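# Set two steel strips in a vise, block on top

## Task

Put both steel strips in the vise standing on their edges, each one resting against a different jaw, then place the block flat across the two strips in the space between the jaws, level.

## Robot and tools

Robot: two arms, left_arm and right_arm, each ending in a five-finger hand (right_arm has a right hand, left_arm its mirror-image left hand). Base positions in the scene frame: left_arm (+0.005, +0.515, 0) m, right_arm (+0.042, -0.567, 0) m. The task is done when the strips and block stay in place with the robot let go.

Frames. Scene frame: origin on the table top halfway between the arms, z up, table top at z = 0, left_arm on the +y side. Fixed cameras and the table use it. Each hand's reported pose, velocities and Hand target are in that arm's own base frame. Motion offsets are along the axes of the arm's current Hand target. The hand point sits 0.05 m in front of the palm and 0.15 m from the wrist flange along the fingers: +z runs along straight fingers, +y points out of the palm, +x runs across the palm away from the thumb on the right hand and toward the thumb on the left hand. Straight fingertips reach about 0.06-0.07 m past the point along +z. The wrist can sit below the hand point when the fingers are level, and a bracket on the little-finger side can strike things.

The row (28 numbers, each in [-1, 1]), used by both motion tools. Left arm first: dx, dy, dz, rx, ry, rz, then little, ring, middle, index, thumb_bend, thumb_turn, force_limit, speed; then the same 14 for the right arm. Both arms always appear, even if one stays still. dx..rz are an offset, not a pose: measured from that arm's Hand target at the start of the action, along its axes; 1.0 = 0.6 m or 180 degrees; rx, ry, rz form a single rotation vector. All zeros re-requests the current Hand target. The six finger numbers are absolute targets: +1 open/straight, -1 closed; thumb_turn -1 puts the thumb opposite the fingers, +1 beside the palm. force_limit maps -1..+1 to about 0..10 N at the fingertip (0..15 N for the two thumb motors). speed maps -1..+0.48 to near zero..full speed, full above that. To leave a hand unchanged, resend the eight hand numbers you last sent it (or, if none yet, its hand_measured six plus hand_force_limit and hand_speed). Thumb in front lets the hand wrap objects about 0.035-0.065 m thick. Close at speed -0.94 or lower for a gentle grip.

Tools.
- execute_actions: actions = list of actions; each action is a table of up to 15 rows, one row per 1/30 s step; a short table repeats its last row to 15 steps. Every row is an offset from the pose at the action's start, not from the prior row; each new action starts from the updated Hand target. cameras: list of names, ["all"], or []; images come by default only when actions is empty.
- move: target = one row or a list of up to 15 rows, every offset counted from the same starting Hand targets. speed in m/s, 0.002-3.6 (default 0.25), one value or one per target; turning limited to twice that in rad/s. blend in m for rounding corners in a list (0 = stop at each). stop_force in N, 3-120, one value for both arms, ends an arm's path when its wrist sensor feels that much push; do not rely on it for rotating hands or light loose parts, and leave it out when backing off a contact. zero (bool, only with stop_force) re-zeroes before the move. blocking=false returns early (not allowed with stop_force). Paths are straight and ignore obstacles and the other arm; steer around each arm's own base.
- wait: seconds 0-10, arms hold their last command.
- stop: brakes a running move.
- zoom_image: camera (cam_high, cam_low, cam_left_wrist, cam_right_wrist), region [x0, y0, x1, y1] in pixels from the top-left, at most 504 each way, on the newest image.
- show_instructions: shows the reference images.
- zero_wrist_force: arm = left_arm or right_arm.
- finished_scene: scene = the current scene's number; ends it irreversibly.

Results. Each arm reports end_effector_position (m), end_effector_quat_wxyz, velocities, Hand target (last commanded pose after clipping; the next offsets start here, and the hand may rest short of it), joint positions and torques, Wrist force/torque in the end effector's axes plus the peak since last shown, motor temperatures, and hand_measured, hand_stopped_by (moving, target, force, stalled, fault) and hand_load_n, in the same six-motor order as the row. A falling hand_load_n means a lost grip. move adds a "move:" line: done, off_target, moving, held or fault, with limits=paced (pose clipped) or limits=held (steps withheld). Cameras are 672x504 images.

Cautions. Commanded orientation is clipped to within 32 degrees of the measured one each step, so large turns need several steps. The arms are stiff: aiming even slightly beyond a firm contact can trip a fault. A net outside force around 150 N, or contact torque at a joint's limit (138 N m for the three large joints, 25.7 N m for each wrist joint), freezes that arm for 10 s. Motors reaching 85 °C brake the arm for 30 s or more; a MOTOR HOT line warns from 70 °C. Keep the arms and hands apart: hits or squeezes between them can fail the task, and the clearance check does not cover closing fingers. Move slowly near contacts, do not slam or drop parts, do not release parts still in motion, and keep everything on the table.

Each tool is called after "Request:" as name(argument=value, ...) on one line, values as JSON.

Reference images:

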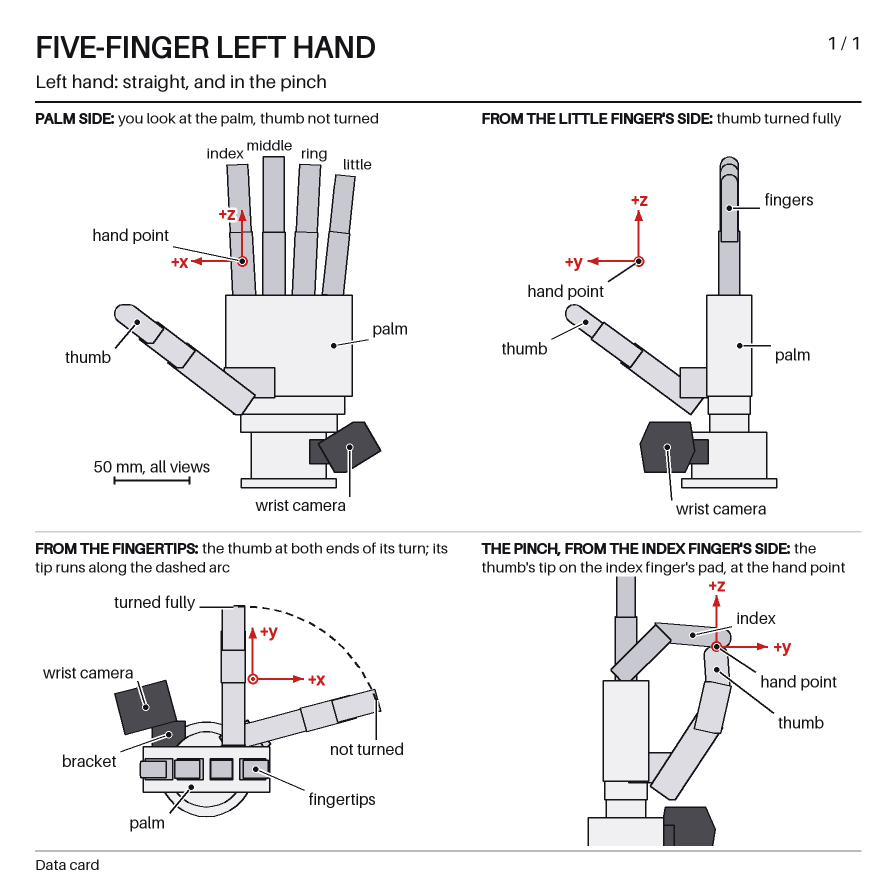

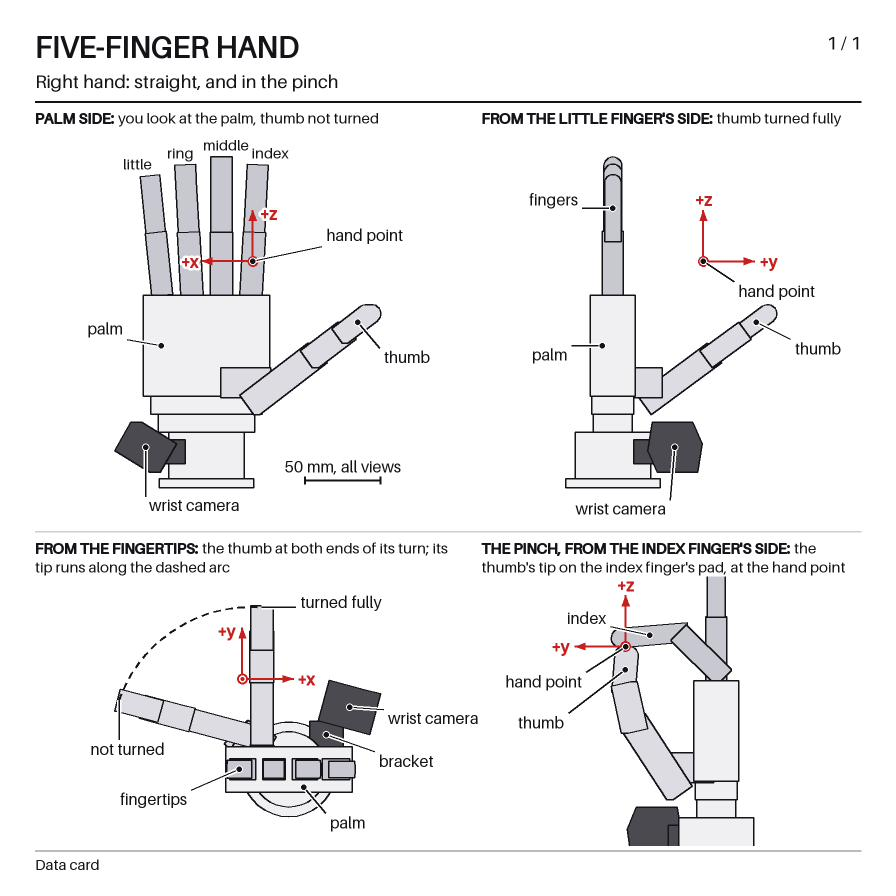

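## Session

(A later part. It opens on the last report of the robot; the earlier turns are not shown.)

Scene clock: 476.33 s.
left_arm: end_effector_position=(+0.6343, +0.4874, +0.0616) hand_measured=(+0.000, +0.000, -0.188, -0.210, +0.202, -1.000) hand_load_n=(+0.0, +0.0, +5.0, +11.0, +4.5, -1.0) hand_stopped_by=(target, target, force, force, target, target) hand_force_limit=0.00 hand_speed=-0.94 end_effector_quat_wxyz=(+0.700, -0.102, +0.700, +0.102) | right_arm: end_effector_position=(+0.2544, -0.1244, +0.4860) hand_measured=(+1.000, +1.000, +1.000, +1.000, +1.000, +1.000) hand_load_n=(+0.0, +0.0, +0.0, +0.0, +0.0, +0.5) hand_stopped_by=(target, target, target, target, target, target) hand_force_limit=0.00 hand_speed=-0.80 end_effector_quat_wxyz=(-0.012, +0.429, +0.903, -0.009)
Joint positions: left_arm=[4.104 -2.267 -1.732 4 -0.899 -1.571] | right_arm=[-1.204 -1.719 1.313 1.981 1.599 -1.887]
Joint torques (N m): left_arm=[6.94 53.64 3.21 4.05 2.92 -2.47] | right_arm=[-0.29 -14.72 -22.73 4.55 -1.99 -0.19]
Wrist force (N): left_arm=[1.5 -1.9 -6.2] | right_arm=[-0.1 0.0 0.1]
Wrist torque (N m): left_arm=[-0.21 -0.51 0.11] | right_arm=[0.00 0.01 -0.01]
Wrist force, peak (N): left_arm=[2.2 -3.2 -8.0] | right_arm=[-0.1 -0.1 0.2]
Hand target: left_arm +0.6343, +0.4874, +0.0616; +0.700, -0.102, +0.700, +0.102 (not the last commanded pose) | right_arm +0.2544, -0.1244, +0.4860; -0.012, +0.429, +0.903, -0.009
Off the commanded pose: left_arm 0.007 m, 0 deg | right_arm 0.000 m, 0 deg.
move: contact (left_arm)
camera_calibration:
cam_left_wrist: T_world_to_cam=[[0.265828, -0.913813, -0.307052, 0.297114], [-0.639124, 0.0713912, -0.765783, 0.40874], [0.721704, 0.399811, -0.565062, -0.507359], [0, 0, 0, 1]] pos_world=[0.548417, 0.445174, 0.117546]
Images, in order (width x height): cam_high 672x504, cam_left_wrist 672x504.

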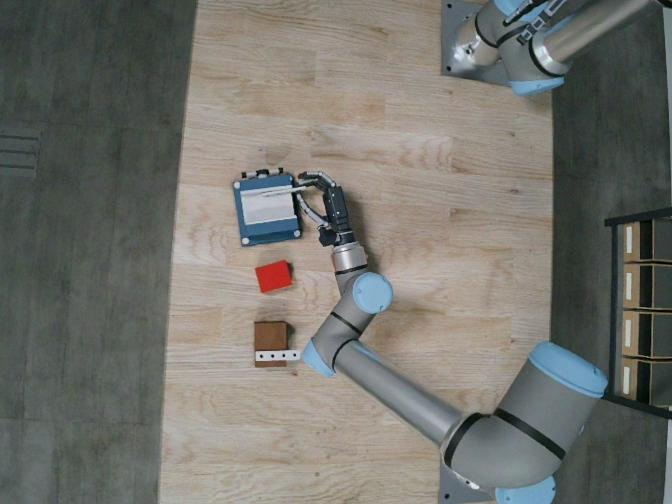

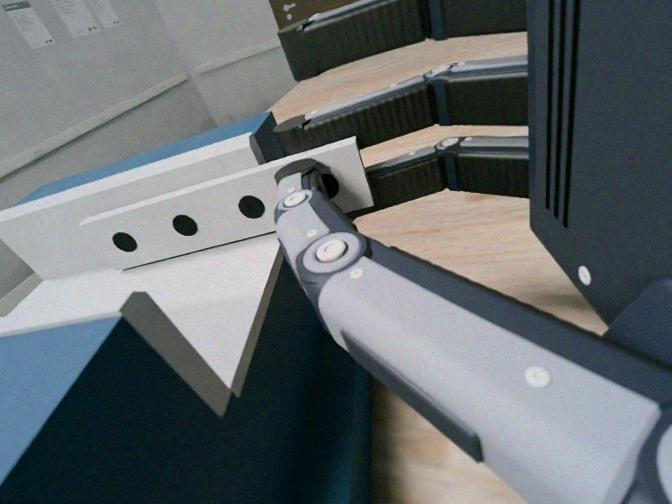

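Request:
move(target=[0,0.0006,-0.0066,0.011,-0.028,0,0,0,-0.55,-0.55,0.2,-1,0,-0.94,0,0,0,0,0,0,1,1,1,1,1,1,0,-0.8], speed=0.05)

Request:
move(target=[0.0017,-0.0012,0.0199,0,0,0,0,0,-0.55,-0.55,0.2,-1,0,-0.94,0,0,0,0,0,0,1,1,1,1,1,1,0,-0.8], speed=0.012, stop_force=4, cameras=["cam_left_wrist","cam_high"])

Request:
zoom_image(camera="cam_high", region=[220, 150, 340, 250])

Request:
zoom_image(camera="cam_left_wrist", region=[0, 80, 400, 400])

Scene clock: 496.07 s.
left_arm: end_effector_position=(+0.6303, +0.4866, +0.0614) hand_measured=(+0.000, +0.000, -0.188, -0.210, +0.202, -1.000) hand_load_n=(+0.0, +0.0, +7.0, +8.5, +6.0, -0.5) hand_stopped_by=(target, target, force, force, target, target) hand_force_limit=0.00 hand_speed=-0.94 end_effector_quat_wxyz=(+0.731, -0.086, +0.670, +0.095) | right_arm: end_effector_position=(+0.2544, -0.1244, +0.4860) hand_measured=(+1.000, +1.000, +1.000, +1.000, +1.000, +1.000) hand_load_n=(+0.0, +0.0, +0.0, +0.0, +0.0, +0.0) hand_stopped_by=(target, target, target, target, target, target) hand_force_limit=0.00 hand_speed=-0.80 end_effector_quat_wxyz=(-0.012, +0.429, +0.903, -0.009)
Joint positions: left_arm=[4.127 -2.287 -1.782 4.187 -0.845 -1.648] | right_arm=[-1.204 -1.719 1.313 1.981 1.599 -1.887]
Joint torques (N m): left_arm=[-5.57 54.69 25.21 1.05 -2.24 2.39] | right_arm=[-0.43 -16.47 -21.5 4.77 -1.9 -0.37]
Wrist force (N): left_arm=[3.0 -1.3 -3.6] | right_arm=[0.2 0.1 -0.1]
Wrist torque (N m): left_arm=[-0.06 -0.44 0.04] | right_arm=[0.01 -0.03 0.01]
Wrist force, peak (N): left_arm=[2.8 -3.2 -6.4] | right_arm=[-0.1 0.0 0.4]
Hand target: left_arm +0.6304, +0.4866, +0.0616; +0.732, -0.086, +0.670, +0.095 | right_arm +0.2544, -0.1244, +0.4860; -0.012, +0.429, +0.903, -0.009
Off the commanded pose: left_arm 0.000 m, 0 deg | right_arm 0.000 m, 0 deg.
move: done

Scene clock: 497.30 s.
left_arm: end_effector_position=(+0.6351, +0.4875, +0.0616) hand_measured=(+0.000, +0.000, -0.188, -0.210, +0.202, -1.000) hand_load_n=(+0.0, +0.0, +9.0, +9.0, +3.5, -2.0) hand_stopped_by=(target, target, force, force, target, target) hand_force_limit=0.00 hand_speed=-0.94 end_effector_quat_wxyz=(+0.732, -0.086, +0.670, +0.095) | right_arm: end_effector_position=(+0.2544, -0.1244, +0.4860) hand_measured=(+1.000, +1.000, +1.000, +1.000, +1.000, +1.000) hand_load_n=(+0.0, +0.0, +0.0, +0.0, +0.0, +0.0) hand_stopped_by=(target, target, target, target, target, target) hand_force_limit=0.00 hand_speed=-0.80 end_effector_quat_wxyz=(-0.012, +0.429, +0.903, -0.009)
Joint positions: left_arm=[4.12 -2.293 -1.769 4.18 -0.852 -1.647] | right_arm=[-1.204 -1.719 1.313 1.981 1.599 -1.887]
Joint torques (N m): left_arm=[4.1 54.46 2.91 4.4 3.14 -2.55] | right_arm=[-1.24 -15.29 -22.23 4.82 -1.78 -0.11]
Wrist force (N): left_arm=[2.1 -0.2 -7.1] | right_arm=[-0.2 0.2 0.2]
Wrist torque (N m): left_arm=[-0.12 -0.46 0.04] | right_arm=[0.01 0.02 0.00]
Wrist force, peak (N): left_arm=[1.0 -2.6 -8.7] | right_arm=[-0.2 0.1 0.3]
Hand target: left_arm +0.6351, +0.4875, +0.0616; +0.732, -0.086, +0.670, +0.095 (not the last commanded pose) | right_arm +0.2544, -0.1244, +0.4860; -0.012, +0.429, +0.903, -0.009
Off the commanded pose: left_arm 0.007 m, 0 deg | right_arm 0.000 m, 0 deg.
move: contact (left_arm)
camera_calibration:
cam_left_wrist: T_world_to_cam=[[0.260149, -0.915117, -0.308032, 0.301314], [-0.569322, 0.112287, -0.81441, 0.347943], [0.779869, 0.387237, -0.491785, -0.543238], [0, 0, 0, 1]] pos_world=[0.543359, 0.447029, 0.109027]
Images, in order (width x height): cam_high 672x504, cam_left_wrist 672x504.

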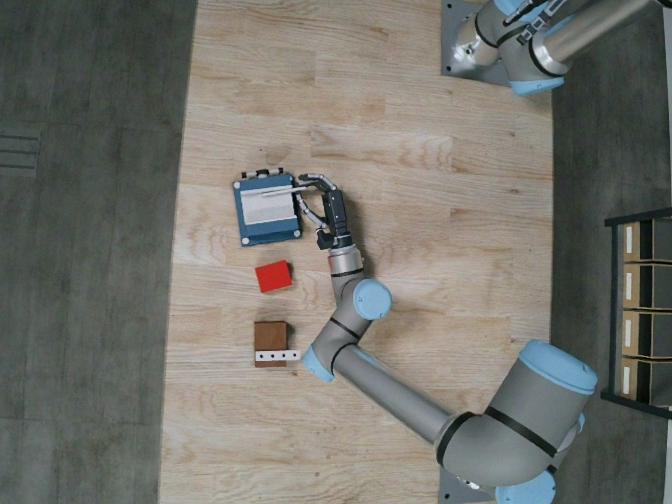

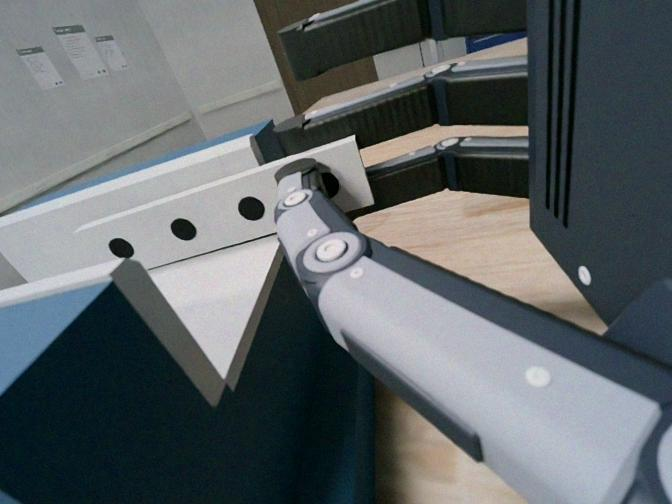

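Scaled by 4.200 from the camera's 672x504 image, which has a finer 960x720 frame.

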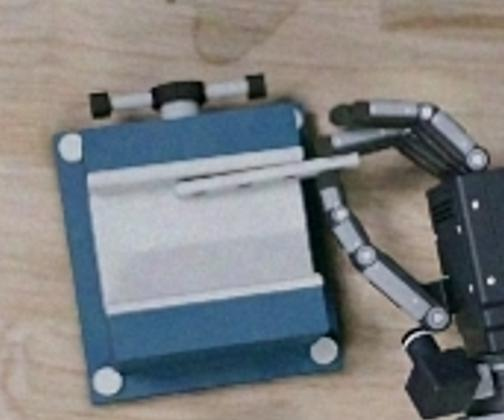

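Scaled by 1.260 from the camera's 672x504 image, which has a finer 960x720 frame.

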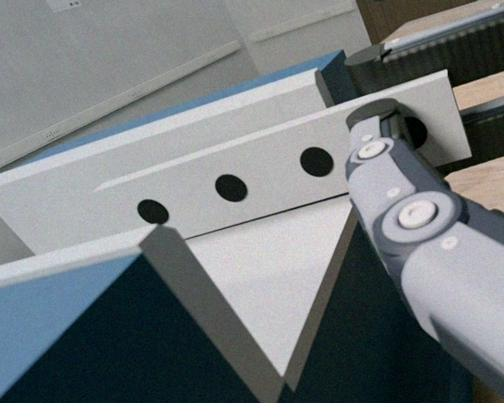

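Request:
move(target=[[0,-0.005,-0.0075,0.014,0,0,0,0,-0.55,-0.55,0.2,-1,0,-0.94,0,0,0,0,0,0,1,1,1,1,1,1,0,-0.8]], speed=0.03, cameras=["cam_high","cam_low"])

Scene clock: 534.17 s.
left_arm: end_effector_position=(+0.6314, +0.4835, +0.0612) hand_measured=(+0.000, +0.000, -0.188, -0.210, +0.202, -1.000) hand_load_n=(+0.0, +0.0, +7.0, +9.5, +6.0, -0.5) hand_stopped_by=(target, target, force, force, target, target) hand_force_limit=0.00 hand_speed=-0.94 end_effector_quat_wxyz=(+0.733, -0.070, +0.672, +0.080) end_effector_velocity=(+0.000, +0.000, +0.000) end_effector_angular_velocity=(-0.001, +0.000, +0.004) | right_arm: end_effector_position=(+0.2544, -0.1244, +0.4860) hand_measured=(+1.000, +1.000, +1.000, +1.000, +1.000, +1.000) hand_load_n=(-0.5, +0.0, +0.0, +0.0, -0.5, +0.0) hand_stopped_by=(target, target, target, target, target, target) hand_force_limit=0.00 hand_speed=-0.80 end_effector_quat_wxyz=(-0.012, +0.429, +0.903, -0.009)
Joint positions: left_arm=[4.14 -2.29 -1.779 4.193 -0.788 -1.654] | right_arm=[-1.204 -1.719 1.313 1.981 1.599 -1.887]
Joint velocities: left_arm=[-0.001 0 -0.001 0 -0.005 0] | right_arm=[within noise]
Joint torques (N m): left_arm=[-7.25 50.39 12.98 1.35 -2.07 -1.32] | right_arm=[0.28 -15.37 -20.76 4.73 -2.17 -0.07]
Wrist force (N): left_arm=[2.7 -1.4 -3.8] | right_arm=[0.1 0.0 0.1]
Wrist torque (N m): left_arm=[-0.09 -0.41 0.14] | right_arm=[-0.01 -0.02 0.01]
Wrist force, peak (N): left_arm=[2.0 -0.2 -7.4] | right_arm=[-0.1 0.3 0.1]
Hand target: left_arm +0.6315, +0.4835, +0.0612; +0.733, -0.070, +0.672, +0.080 | right_arm +0.2544, -0.1244, +0.4860; -0.012, +0.429, +0.903, -0.009
Off the commanded pose: left_arm 0.000 m, 0 deg | right_arm 0.000 m, 0 deg.
move: done
Images, in order (width x height): cam_high 672x504, cam_low 672x504.

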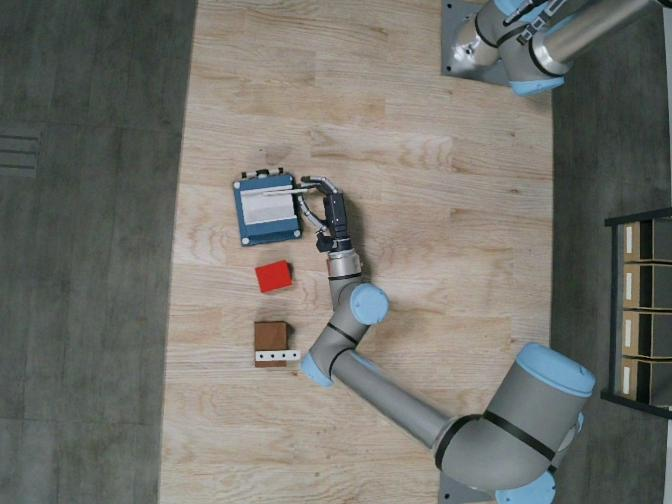

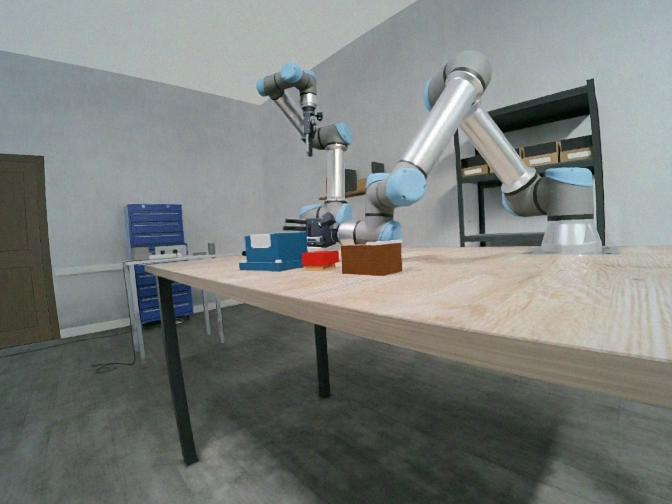

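Request:
zoom_image(camera="cam_high", region=[220, 150, 360, 255])

Scaled by 3.600 from the camera's 672x504 image, which has a finer 960x720 frame.

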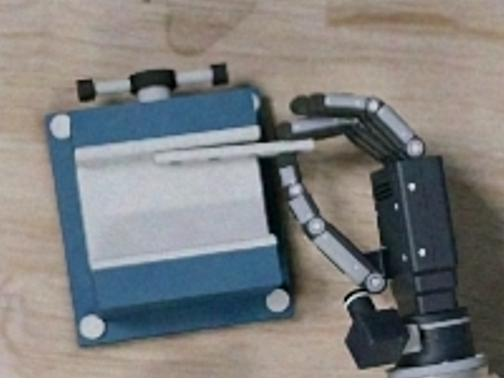

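Request:
move(target=[[0,0,0.03,0,0,0,0,0,-0.55,-0.55,0.2,-1,0,-0.94,0,0,0,0,0,0,1,1,1,1,1,1,0,-0.8]], speed=0.012, stop_force=3, cameras=["cam_high"])

Request:
zoom_image(camera="cam_high", region=[220, 150, 360, 255])

Scene clock: 547.83 s.
left_arm: end_effector_position=(+0.6349, +0.4842, +0.0615) hand_measured=(+0.000, +0.000, -0.188, -0.210, +0.202, -1.000) hand_load_n=(+0.0, +0.0, +9.0, +9.5, +4.5, -1.5) hand_stopped_by=(target, target, force, force, target, target) hand_force_limit=0.00 hand_speed=-0.94 end_effector_quat_wxyz=(+0.733, -0.070, +0.672, +0.080) | right_arm: end_effector_position=(+0.2544, -0.1244, +0.4860) hand_measured=(+1.000, +1.000, +1.000, +1.000, +1.000, +1.000) hand_load_n=(+0.0, +0.0, +0.0, +0.0, +0.0, +0.0) hand_stopped_by=(target, target, target, target, target, target) hand_force_limit=0.00 hand_speed=-0.80 end_effector_quat_wxyz=(-0.012, +0.429, +0.903, -0.009)
Joint positions: left_arm=[4.135 -2.294 -1.768 4.187 -0.793 -1.653] | right_arm=[-1.204 -1.719 1.313 1.981 1.599 -1.887]
Joint torques (N m): left_arm=[5.11 54.61 3.62 4.6 2.94 -2.6] | right_arm=[-0.6 -16.35 -21.08 4.66 -1.84 -0.22]
Wrist force (N): left_arm=[2.5 -0.3 -6.4] | right_arm=[-0.2 0.0 0.0]
Wrist torque (N m): left_arm=[-0.11 -0.43 0.00] | right_arm=[0.00 0.03 -0.01]
Wrist force, peak (N): left_arm=[1.8 -2.7 -7.6] | right_arm=[0.2 0.0 0.2]
Hand target: left_arm +0.6349, +0.4842, +0.0615; +0.733, -0.070, +0.672, +0.080 (not the last commanded pose) | right_arm +0.2544, -0.1244, +0.4860; -0.012, +0.429, +0.903, -0.009
Off the commanded pose: left_arm 0.014 m, 0 deg | right_arm 0.000 m, 0 deg.
move: contact (left_arm)
Images, in order (width x height): cam_high 672x504.

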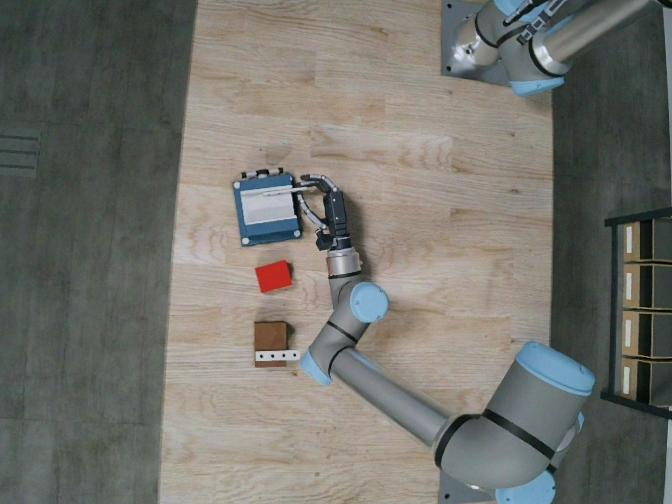

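Scaled by 3.600 from the camera's 672x504 image, which has a finer 960x720 frame.

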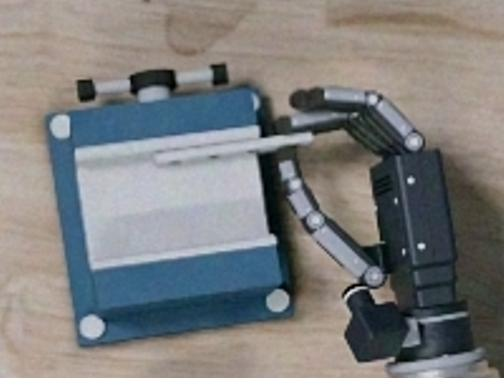

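Request:
move(target=[[0,0,0.012,-0.006,0,0,0,0,-0.55,-0.55,0.2,-1,0,-0.94,0,0,0,0,0,0,1,1,1,1,1,1,0,-0.8]], speed=0.012, stop_force=4, cameras=["cam_high"])

Request:
zoom_image(camera="cam_high", region=[220, 150, 360, 255])

Scene clock: 552.10 s.
left_arm: end_effector_position=(+0.6359, +0.4844, +0.0616) hand_measured=(+0.000, +0.000, -0.188, -0.210, +0.202, -1.000) hand_load_n=(+0.0, +0.0, +11.0, +9.0, +3.5, -2.0) hand_stopped_by=(target, target, force, force, target, target) hand_force_limit=0.00 hand_speed=-0.94 end_effector_quat_wxyz=(+0.733, -0.071, +0.671, +0.081) | right_arm: end_effector_position=(+0.2544, -0.1244, +0.4860) hand_measured=(+1.000, +1.000, +1.000, +1.000, +1.000, +1.000) hand_load_n=(+0.0, +0.0, +0.0, +0.0, +0.0, +0.0) hand_stopped_by=(target, target, target, target, target, target) hand_force_limit=0.00 hand_speed=-0.80 end_effector_quat_wxyz=(-0.012, +0.429, +0.903, -0.009)
Joint positions: left_arm=[4.133 -2.295 -1.766 4.184 -0.799 -1.653] | right_arm=[-1.204 -1.719 1.313 1.981 1.599 -1.887]
Joint torques (N m): left_arm=[0.95 54.42 4.05 4.8 1.35 -2.86] | right_arm=[-0.9 -15.23 -22.76 4.63 -2.04 -0.36]
Wrist force (N): left_arm=[1.7 -1.5 -10.1] | right_arm=[0.1 0.0 0.1]
Wrist torque (N m): left_arm=[-0.26 -0.44 0.08] | right_arm=[0.00 -0.02 0.01]
Wrist force, peak (N): left_arm=[1.8 -3.6 -13.3] | right_arm=[-0.1 0.3 0.2]
Hand target: left_arm +0.6359, +0.4844, +0.0616; +0.733, -0.071, +0.671, +0.081 (not the last commanded pose) | right_arm +0.2544, -0.1244, +0.4860; -0.012, +0.429, +0.903, -0.009
Off the commanded pose: left_arm 0.006 m, 1 deg | right_arm 0.000 m, 0 deg.
move: contact (left_arm)
Images, in order (width x height): cam_high 672x504.

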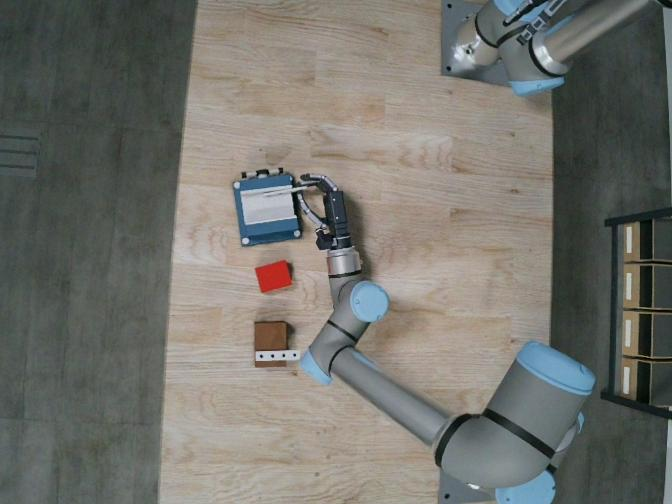

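Scaled by 3.600 from the camera's 672x504 image, which has a finer 960x720 frame.

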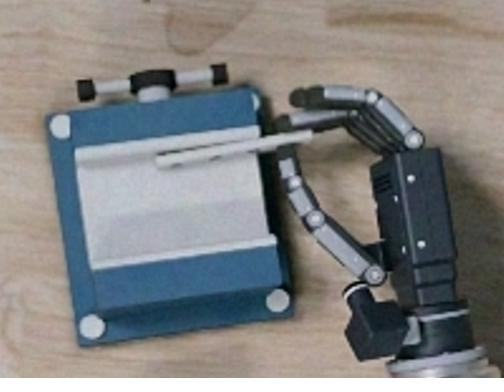

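Request:
execute_actions(actions=[], cameras=["cam_left_wrist"])

Request:
zoom_image(camera="cam_left_wrist", region=[200, 130, 560, 400])

Scene clock: 565.63 s.
left_arm: end_effector_position=(+0.6359, +0.4844, +0.0616) hand_measured=(+0.000, +0.000, -0.188, -0.210, +0.202, -1.000) hand_load_n=(+0.0, +0.0, +10.5, +9.5, +4.0, -2.0) hand_stopped_by=(target, target, force, force, target, target) hand_force_limit=0.00 hand_speed=-0.94 end_effector_quat_wxyz=(+0.733, -0.071, +0.671, +0.081) | right_arm: end_effector_position=(+0.2544, -0.1244, +0.4860) hand_measured=(+1.000, +1.000, +1.000, +1.000, +1.000, +1.000) hand_load_n=(+0.0, +0.0, +0.0, +0.0, +0.0, +0.0) hand_stopped_by=(target, target, target, target, target, target) hand_force_limit=0.00 hand_speed=-0.80 end_effector_quat_wxyz=(-0.012, +0.429, +0.903, -0.009)
Joint positions: left_arm=[4.133 -2.295 -1.766 4.184 -0.799 -1.653] | right_arm=[-1.204 -1.719 1.313 1.981 1.599 -1.887]
Joint velocities: within noise
Joint torques (N m): left_arm=[2.27 55.02 3.84 4.08 -1.15 -2.84] | right_arm=[-0.98 -14.83 -22.27 4.64 -1.81 -0.06]
Motor temperatures (°C): left_arm=[35 36 38 44 40 40] | right_arm=[33 38 35 37 39 44]
Wrist force (N): left_arm=[1.6 -1.5 -10.1] | right_arm=[0.1 0.1 0.1]
Wrist torque (N m): left_arm=[-0.27 -0.42 0.06] | right_arm=[0.01 -0.01 0.01]
Wrist force, peak (N): left_arm=[1.7 -1.8 -10.4] | right_arm=[0.1 -0.1 0.3]
Hand target: left_arm +0.6359, +0.4844, +0.0616; +0.733, -0.071, +0.671, +0.081 (not the last commanded pose) | right_arm +0.2544, -0.1244, +0.4860; -0.012, +0.429, +0.903, -0.009
Off the commanded pose: left_arm 0.006 m, 1 deg | right_arm 0.000 m, 0 deg.
camera_calibration:
cam_left_wrist: T_world_to_cam=[[0.222602, -0.923949, -0.311075, 0.326651], [-0.564907, 0.137811, -0.813565, 0.333606], [0.794562, 0.356829, -0.491268, -0.53739], [0, 0, 0, 1]] pos_world=[0.542733, 0.44759, 0.10902]
Images, in order (width x height): cam_left_wrist 672x504.

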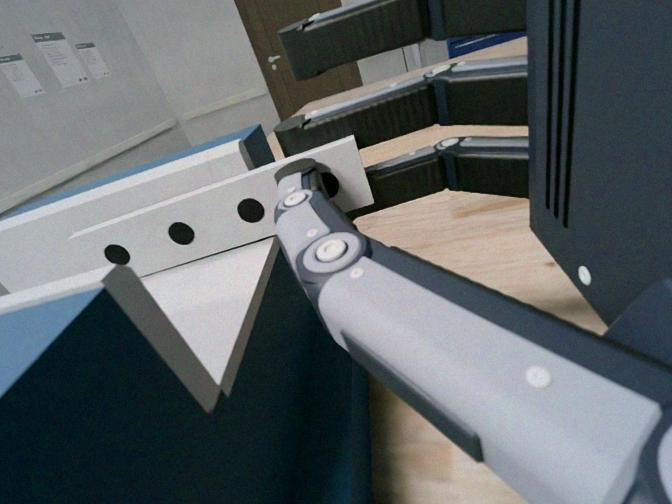

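Scaled by 1.400 from the camera's 672x504 image, which has a finer 960x720 frame.

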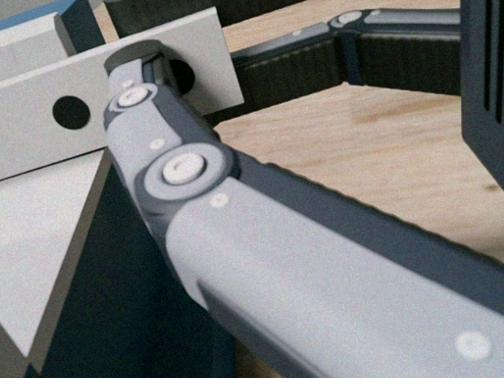

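Request:
zoom_image(camera="cam_left_wrist", region=[0, 110, 290, 327])

Scaled by 1.738 from the camera's 672x504 image, which has a finer 960x720 frame.

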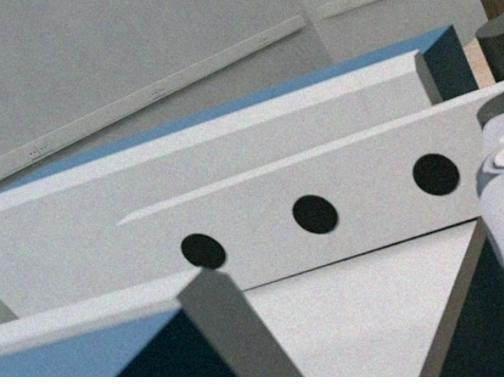

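Request:
move(target=[[0.01,0,-0.001,0,0,0,0,0,-0.55,-0.55,0.2,-1,0,-0.94,0,0,0,0,0,0,1,1,1,1,1,1,0,-0.8]], speed=0.012, stop_force=3, cameras=["cam_left_wrist"])

Request:
zoom_image(camera="cam_left_wrist", region=[40, 110, 400, 327])

Scene clock: 590.93 s.
left_arm: end_effector_position=(+0.6359, +0.4844, +0.0594) hand_measured=(+0.000, +0.000, -0.188, -0.210, +0.202, -1.000) hand_load_n=(+0.0, +0.0, +10.5, +9.0, +6.0, -3.5) hand_stopped_by=(target, target, force, force, target, target) hand_force_limit=0.00 hand_speed=-0.94 end_effector_quat_wxyz=(+0.733, -0.071, +0.671, +0.081) | right_arm: end_effector_position=(+0.2544, -0.1244, +0.4860) hand_measured=(+1.000, +1.000, +1.000, +1.000, +1.000, +1.000) hand_load_n=(+0.0, +0.0, +0.0, +0.0, +0.0, +0.0) hand_stopped_by=(target, target, target, target, target, target) hand_force_limit=0.00 hand_speed=-0.80 end_effector_quat_wxyz=(-0.012, +0.429, +0.903, -0.009)
Joint positions: left_arm=[4.133 -2.299 -1.766 4.189 -0.799 -1.653] | right_arm=[-1.204 -1.719 1.313 1.981 1.599 -1.887]
Joint torques (N m): left_arm=[1.32 55.12 13.53 -0.79 -0.26 -2.5] | right_arm=[-1.01 -16.23 -21.77 4.52 -1.88 -0.04]
Wrist force (N): left_arm=[1.8 -0.5 -9.0] | right_arm=[0.0 0.0 0.2]
Wrist torque (N m): left_arm=[-0.21 -0.41 0.06] | right_arm=[0.00 -0.01 0.00]
Wrist force, peak (N): left_arm=[-2.7 -6.1 -9.0] | right_arm=[0.0 -0.1 0.4]
Hand target: left_arm +0.6359, +0.4845, +0.0594; +0.733, -0.071, +0.671, +0.081 (not the last commanded pose) | right_arm +0.2544, -0.1244, +0.4860; -0.012, +0.429, +0.903, -0.009
Off the commanded pose: left_arm 0.004 m, 0 deg | right_arm 0.000 m, 0 deg.
move: contact (left_arm)
camera_calibration:
cam_left_wrist: T_world_to_cam=[[0.222699, -0.923904, -0.311136, 0.325892], [-0.564854, 0.137836, -0.813598, 0.331642], [0.794572, 0.356934, -0.491175, -0.538503], [0, 0, 0, 1]] pos_world=[0.542633, 0.447591, 0.10672]
Images, in order (width x height): cam_left_wrist 672x504.

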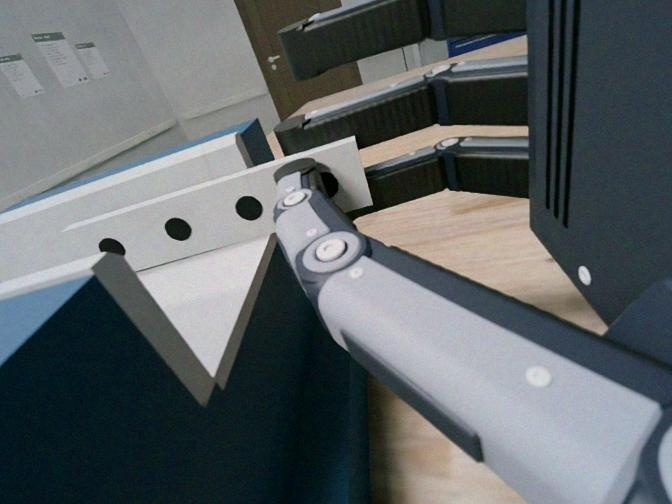

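Scaled by 1.400 from the camera's 672x504 image, which has a finer 960x720 frame.

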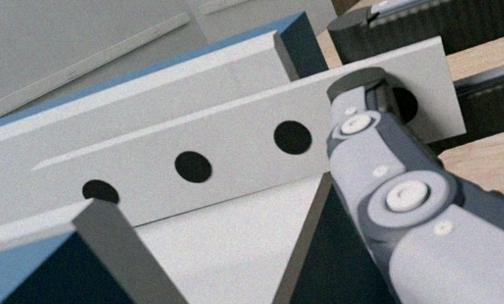

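Request:
move(target=[[0,0,0,0,0,0,0,0,0.15,0.15,0.2,-1,0,-0.85,0,0,0,0,0,0,1,1,1,1,1,1,0,-0.8]], speed=0.03, cameras=["cam_left_wrist"])

Scene clock: 596.77 s.
left_arm: end_effector_position=(+0.6359, +0.4845, +0.0595) hand_measured=(+0.000, +0.000, +0.150, +0.150, +0.200, -1.000) hand_load_n=(+0.0, +0.0, +0.0, +0.0, +0.0, +0.0) hand_stopped_by=(target, target, target, target, target, target) hand_force_limit=0.00 hand_speed=-0.85 end_effector_quat_wxyz=(+0.733, -0.071, +0.671, +0.081) | right_arm: end_effector_position=(+0.2544, -0.1244, +0.4860) hand_measured=(+1.000, +1.000, +1.000, +1.000, +1.000, +1.000) hand_load_n=(+0.0, +0.0, -0.5, +0.0, +0.0, +0.0) hand_stopped_by=(target, target, target, target, target, target) hand_force_limit=0.00 hand_speed=-0.80 end_effector_quat_wxyz=(-0.012, +0.429, +0.903, -0.009)
Joint positions: left_arm=[4.133 -2.299 -1.766 4.189 -0.799 -1.653] | right_arm=[-1.204 -1.719 1.313 1.981 1.599 -1.887]
Joint torques (N m): left_arm=[-2.73 48.29 24.82 0.16 -1.45 -2.28] | right_arm=[-0.58 -15.7 -22.08 4.44 -2.06 -0.1]
Wrist force (N): left_arm=[2.2 -1.3 -3.2] | right_arm=[0.0 -0.3 0.0]
Wrist torque (N m): left_arm=[-0.06 -0.43 0.07] | right_arm=[-0.04 0.00 -0.01]
Wrist force, peak (N): left_arm=[1.9 -0.3 -9.5] | right_arm=[0.3 0.0 0.2]
Hand target: left_arm +0.6359, +0.4845, +0.0594; +0.733, -0.071, +0.671, +0.081 | right_arm +0.2544, -0.1244, +0.4860; -0.012, +0.429, +0.903, -0.009
Off the commanded pose: left_arm 0.000 m, 0 deg | right_arm 0.000 m, 0 deg.
move: done
camera_calibration:
cam_left_wrist: T_world_to_cam=[[0.222647, -0.923892, -0.311211, 0.325953], [-0.564875, 0.137921, -0.813569, 0.331693], [0.794572, 0.356934, -0.491175, -0.538454], [0, 0, 0, 1]] pos_world=[0.542633, 0.44759, 0.10682]
Images, in order (width x height): cam_left_wrist 672x504.

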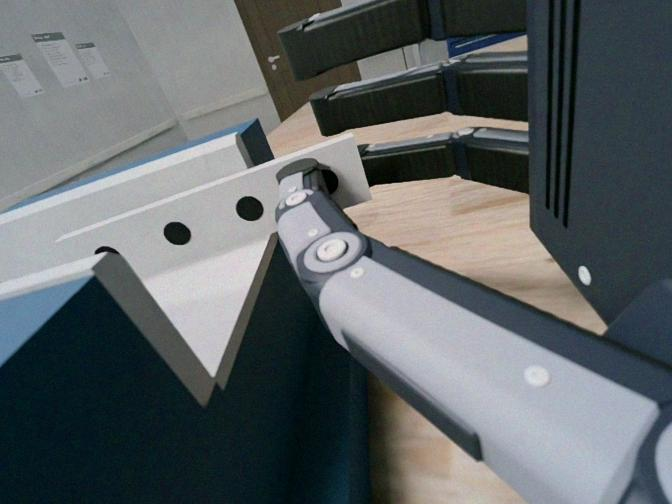

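Request:
move(target=[[-0.003,0,0.012,0,0,0,0,0,0.15,0.15,0.2,-1,0,-0.85,0,0,0,0,0,0,1,1,1,1,1,1,0,-0.8]], speed=0.01, stop_force=3, cameras=["cam_left_wrist"])

Scene clock: 601.30 s.
left_arm: end_effector_position=(+0.6427, +0.4859, +0.0619) hand_measured=(+0.000, +0.000, +0.150, +0.150, +0.200, -1.000) hand_load_n=(+0.0, +0.0, +0.0, +0.0, +0.0, +0.5) hand_stopped_by=(target, target, target, target, target, target) hand_force_limit=0.00 hand_speed=-0.85 end_effector_quat_wxyz=(+0.733, -0.071, +0.671, +0.081) | right_arm: end_effector_position=(+0.2544, -0.1244, +0.4860) hand_measured=(+1.000, +1.000, +1.000, +1.000, +1.000, +1.000) hand_load_n=(+0.0, +0.0, +0.0, +0.0, +0.0, +0.0) hand_stopped_by=(target, target, target, target, target, target) hand_force_limit=0.00 hand_speed=-0.80 end_effector_quat_wxyz=(-0.012, +0.429, +0.903, -0.009)
Joint positions: left_arm=[4.124 -2.304 -1.746 4.172 -0.808 -1.651] | right_arm=[-1.204 -1.719 1.313 1.981 1.599 -1.887]
Joint torques (N m): left_arm=[5.75 54.31 2.07 3.76 2 1.2] | right_arm=[-0.21 -16.32 -22.96 4.55 -1.8 -0.44]
Wrist force (N): left_arm=[1.9 -1.1 -3.2] | right_arm=[-0.1 -0.2 0.1]
Wrist torque (N m): left_arm=[-0.03 -0.39 0.00] | right_arm=[-0.03 0.01 -0.01]
Wrist force, peak (N): left_arm=[2.7 -1.5 -3.5] | right_arm=[0.0 0.1 0.4]
Hand target: left_arm +0.6427, +0.4859, +0.0619; +0.733, -0.071, +0.671, +0.081 | right_arm +0.2544, -0.1244, +0.4860; -0.012, +0.429, +0.903, -0.009
Off the commanded pose: left_arm 0.000 m, 0 deg | right_arm 0.000 m, 0 deg.
move: done
camera_calibration:
cam_left_wrist: T_world_to_cam=[[0.222699, -0.923904, -0.311136, 0.326519], [-0.564854, 0.137836, -0.813598, 0.337366], [0.794572, 0.356934, -0.491175, -0.543293], [0, 0, 0, 1]] pos_world=[0.549533, 0.449091, 0.10922]
Images, in order (width x height): cam_left_wrist 672x504.

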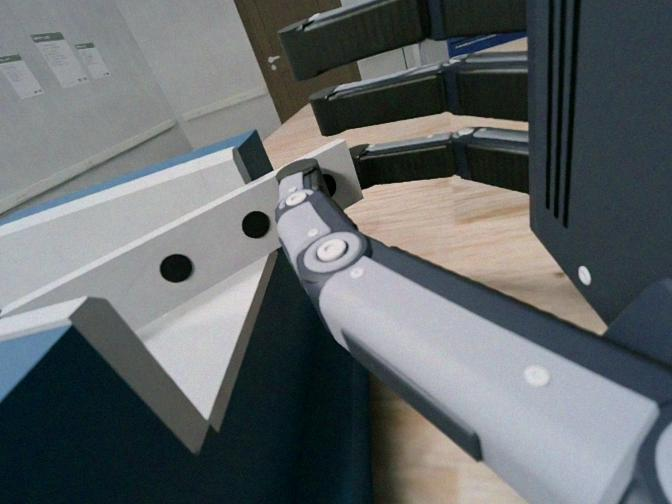

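Request:
move(target=[[0,0,-0.005,0,0,0,0,0,0.15,0.15,0.2,-1,0,-0.85,0,0,0,0,0,0,1,1,1,1,1,1,0,-0.8],[0,-0.1417,-0.005,0,0,0,0,0,0.15,0.15,0.2,-1,0,-0.85,0,0,0,0,0,0,1,1,1,1,1,1,0,-0.8],[-0.22,-0.1417,-0.005,0,0,0,0,0,0.15,0.15,0.2,-1,0,-0.85,0,0,0,0,0,0,1,1,1,1,1,1,0,-0.8]], speed=[0.03,0.06,0.15], blend=[0.0,0.02,0.0], cameras=["cam_high","cam_left_wrist"])

Request:
zoom_image(camera="cam_high", region=[220, 150, 340, 255])

Scene clock: 614.27 s.
left_arm: end_effector_position=(+0.6468, +0.3992, +0.1927) hand_measured=(+0.000, +0.000, +0.150, +0.150, +0.200, -1.000) hand_load_n=(+0.0, +0.0, +0.0, -0.5, +0.0, +0.0) hand_stopped_by=(target, target, target, target, target, target) hand_force_limit=0.00 hand_speed=-0.85 end_effector_quat_wxyz=(+0.733, -0.071, +0.671, +0.081) | right_arm: end_effector_position=(+0.2544, -0.1244, +0.4860) hand_measured=(+1.000, +1.000, +1.000, +1.000, +1.000, +1.000) hand_load_n=(+0.0, +0.0, +0.0, +0.0, +0.0, +0.0) hand_stopped_by=(target, target, target, target, target, target) hand_force_limit=0.00 hand_speed=-0.80 end_effector_quat_wxyz=(-0.012, +0.429, +0.903, -0.009)
Joint positions: left_arm=[4.016 -1.989 -1.847 3.947 -0.915 -1.634] | right_arm=[-1.204 -1.719 1.313 1.981 1.599 -1.887]
Joint torques (N m): left_arm=[-2.68 45.62 4.91 0.38 -1.16 2.47] | right_arm=[-1.24 -15.77 -22.34 4.5 -2.14 -0.32]
Wrist force (N): left_arm=[2.2 -1.2 -3.1] | right_arm=[-0.2 0.0 0.2]
Wrist torque (N m): left_arm=[-0.05 -0.42 0.15] | right_arm=[-0.01 0.02 -0.01]
Wrist force, peak (N): left_arm=[2.9 -1.7 -3.1] | right_arm=[0.0 0.2 0.4]
Hand target: left_arm +0.6468, +0.3992, +0.1927; +0.733, -0.071, +0.671, +0.081 | right_arm +0.2544, -0.1244, +0.4860; -0.012, +0.429, +0.903, -0.009
Off the commanded pose: left_arm 0.000 m, 0 deg | right_arm 0.000 m, 0 deg.
move: done
camera_calibration:
cam_left_wrist: T_world_to_cam=[[0.222657, -0.923872, -0.311263, 0.286264], [-0.564709, 0.138035, -0.813664, 0.457859], [0.794687, 0.356941, -0.490985, -0.45139], [0, 0, 0, 1]] pos_world=[0.553533, 0.36239, 0.240021]
Images, in order (width x height): cam_high 672x504, cam_left_wrist 672x504.

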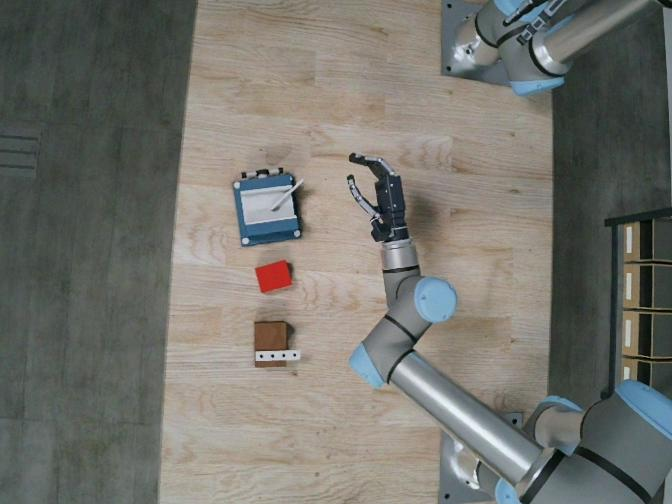

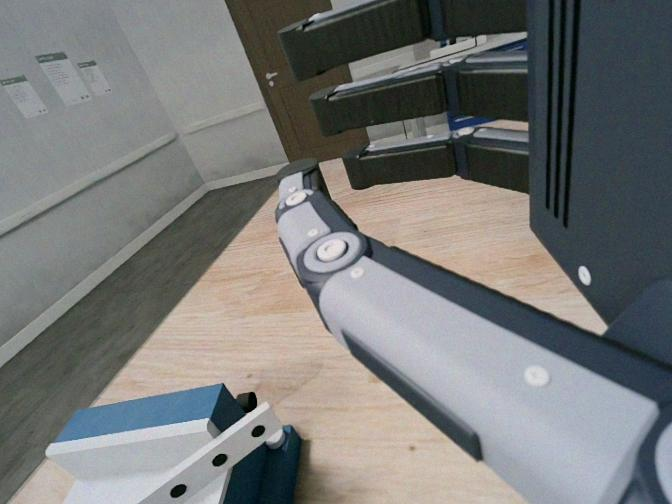

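Scaled by 4.200 from the camera's 672x504 image, which has a finer 960x720 frame.

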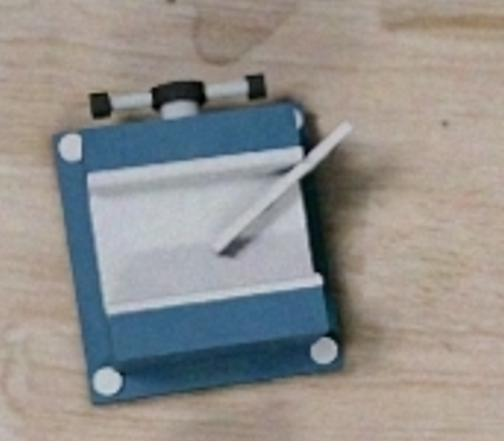

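Request:
move(target=[[-0.0462,0.2152,-0.1713,-0.2327,0.2434,-0.4565,-1,-1,-1,1,1,1,0,0.2,0,0,0,0,0,0,1,1,1,1,1,1,0,-0.8]], speed=0.2, cameras=["cam_high","cam_left_wrist"])

Scene clock: 738.37 s.
left_arm: end_effector_position=(+0.5168, +0.5028, +0.2118) hand_measured=(-1.000, -1.000, -1.000, +1.000, +1.000, +1.000) hand_load_n=(+0.0, +0.0, +0.0, -0.5, -0.5, +0.0) hand_stopped_by=(target, target, target, target, target, target) hand_force_limit=0.00 hand_speed=0.20 end_effector_quat_wxyz=(-0.265, +0.726, -0.597, +0.217) | right_arm: end_effector_position=(+0.2544, -0.1244, +0.4860) hand_measured=(+1.000, +1.000, +1.000, +1.000, +1.000, +1.000) hand_load_n=(+0.0, +0.0, +0.0, +0.0, +0.0, +0.0) hand_stopped_by=(target, target, target, target, target, target) hand_force_limit=0.00 hand_speed=-0.80 end_effector_quat_wxyz=(-0.012, +0.429, +0.903, -0.009)
Joint positions: left_arm=[4.258 -2.48 -0.498 1.879 -1.033 -2.352] | right_arm=[-1.204 -1.719 1.313 1.981 1.599 -1.887]
Joint torques (N m): left_arm=[-1.8 52.38 25.29 -2.8 -1.25 -0.34] | right_arm=[-0.75 -17.01 -24.46 4.55 -1.8 -0.39]
Wrist force (N): left_arm=[-0.3 1.1 0.0] | right_arm=[0.0 0.2 0.1]
Wrist torque (N m): left_arm=[0.09 0.07 -0.11] | right_arm=[0.02 0.00 0.01]
Wrist force, peak (N): left_arm=[2.4 -1.9 -2.9] | right_arm=[0.1 0.0 0.4]
Hand target: left_arm +0.5168, +0.5028, +0.2118; -0.265, +0.726, -0.597, +0.217 | right_arm +0.2544, -0.1244, +0.4860; -0.012, +0.429, +0.903, -0.009
Off the commanded pose: left_arm 0.000 m, 0 deg | right_arm 0.000 m, 0 deg.
move: done
camera_calibration:
cam_left_wrist: T_world_to_cam=[[0.769224, -0.16169, 0.618183, -0.445727], [-0.414791, -0.862263, 0.290606, 0.577361], [0.486048, -0.479958, -0.730341, 0.255321], [0, 0, 0, 1]] pos_world=[0.45825, 0.54831, 0.294228]
Images, in order (width x height): cam_high 672x504, cam_left_wrist 672x504.

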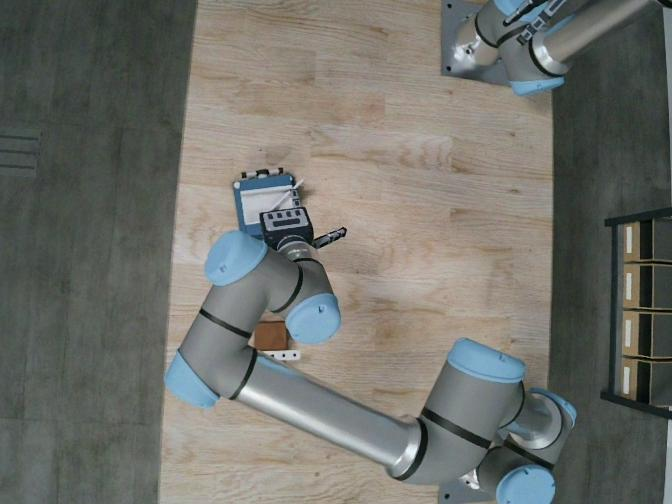

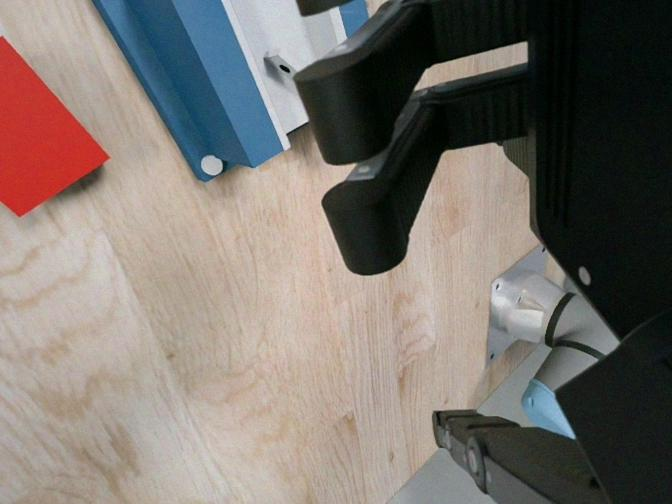

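Request:
move(target=[[0,0.1059,0.1288,0,0,0,-1,-1,-1,1,1,1,0,0.2,0,0,0,0,0,0,1,1,1,1,1,1,0,-0.8]], speed=0.15, cameras=["cam_high","cam_left_wrist"])

Request:
zoom_image(camera="cam_high", region=[220, 150, 340, 255])

Scene clock: 746.60 s.
left_arm: end_effector_position=(+0.5179, +0.5030, +0.1119) hand_measured=(-1.000, -1.000, -1.000, +1.000, +1.000, +1.000) hand_load_n=(+0.0, +0.0, +0.0, +0.0, +0.0, +0.0) hand_stopped_by=(target, target, target, target, target, target) hand_force_limit=0.00 hand_speed=0.20 end_effector_quat_wxyz=(-0.265, +0.726, -0.596, +0.217) | right_arm: end_effector_position=(+0.2544, -0.1244, +0.4860) hand_measured=(+1.000, +1.000, +1.000, +1.000, +1.000, +1.000) hand_load_n=(+0.0, +0.0, +0.0, +0.0, +0.0, +0.0) hand_stopped_by=(target, target, target, target, target, target) hand_force_limit=0.00 hand_speed=-0.80 end_effector_quat_wxyz=(-0.012, +0.429, +0.903, -0.009)
Joint positions: left_arm=[4.256 -2.471 -0.771 2.142 -1.033 -2.354] | right_arm=[-1.204 -1.719 1.313 1.981 1.599 -1.887]
Joint torques (N m): left_arm=[-3.25 60.24 16.11 -0.67 -0.15 -1.61] | right_arm=[-0.06 -17.65 -23.76 4.42 -2.02 -0.37]
Wrist force (N): left_arm=[-0.5 1.2 -0.2] | right_arm=[0.0 0.0 0.2]
Wrist torque (N m): left_arm=[0.12 0.07 0.01] | right_arm=[-0.02 -0.01 0.01]
Wrist force, peak (N): left_arm=[-0.5 2.5 0.9] | right_arm=[0.1 -0.1 0.3]
Hand target: left_arm +0.5179, +0.5030, +0.1118; -0.265, +0.726, -0.597, +0.217 | right_arm +0.2544, -0.1244, +0.4860; -0.012, +0.429, +0.903, -0.009
Off the commanded pose: left_arm 0.000 m, 0 deg | right_arm 0.000 m, 0 deg.
move: done
camera_calibration:
cam_left_wrist: T_world_to_cam=[[0.769358, -0.161411, 0.618089, -0.384979], [-0.414618, -0.86224, 0.29092, 0.606868], [0.485983, -0.480092, -0.730296, 0.182015], [0, 0, 0, 1]] pos_world=[0.459349, 0.54851, 0.194326]
Images, in order (width x height): cam_high 672x504, cam_left_wrist 672x504.

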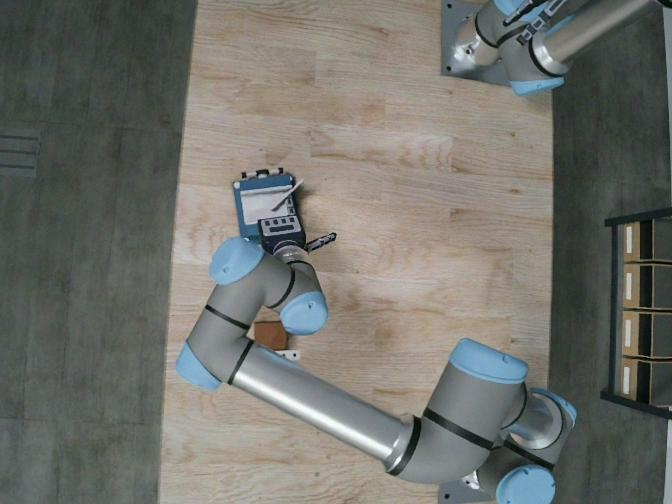

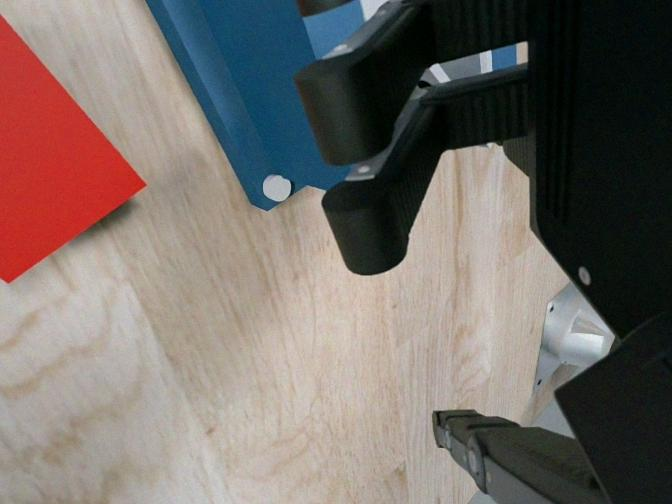

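Scaled by 4.200 from the camera's 672x504 image, which has a finer 960x720 frame.

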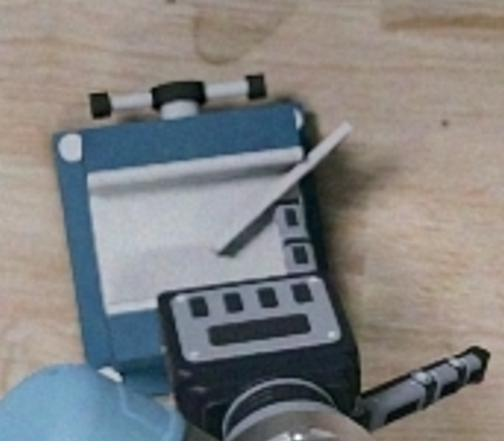

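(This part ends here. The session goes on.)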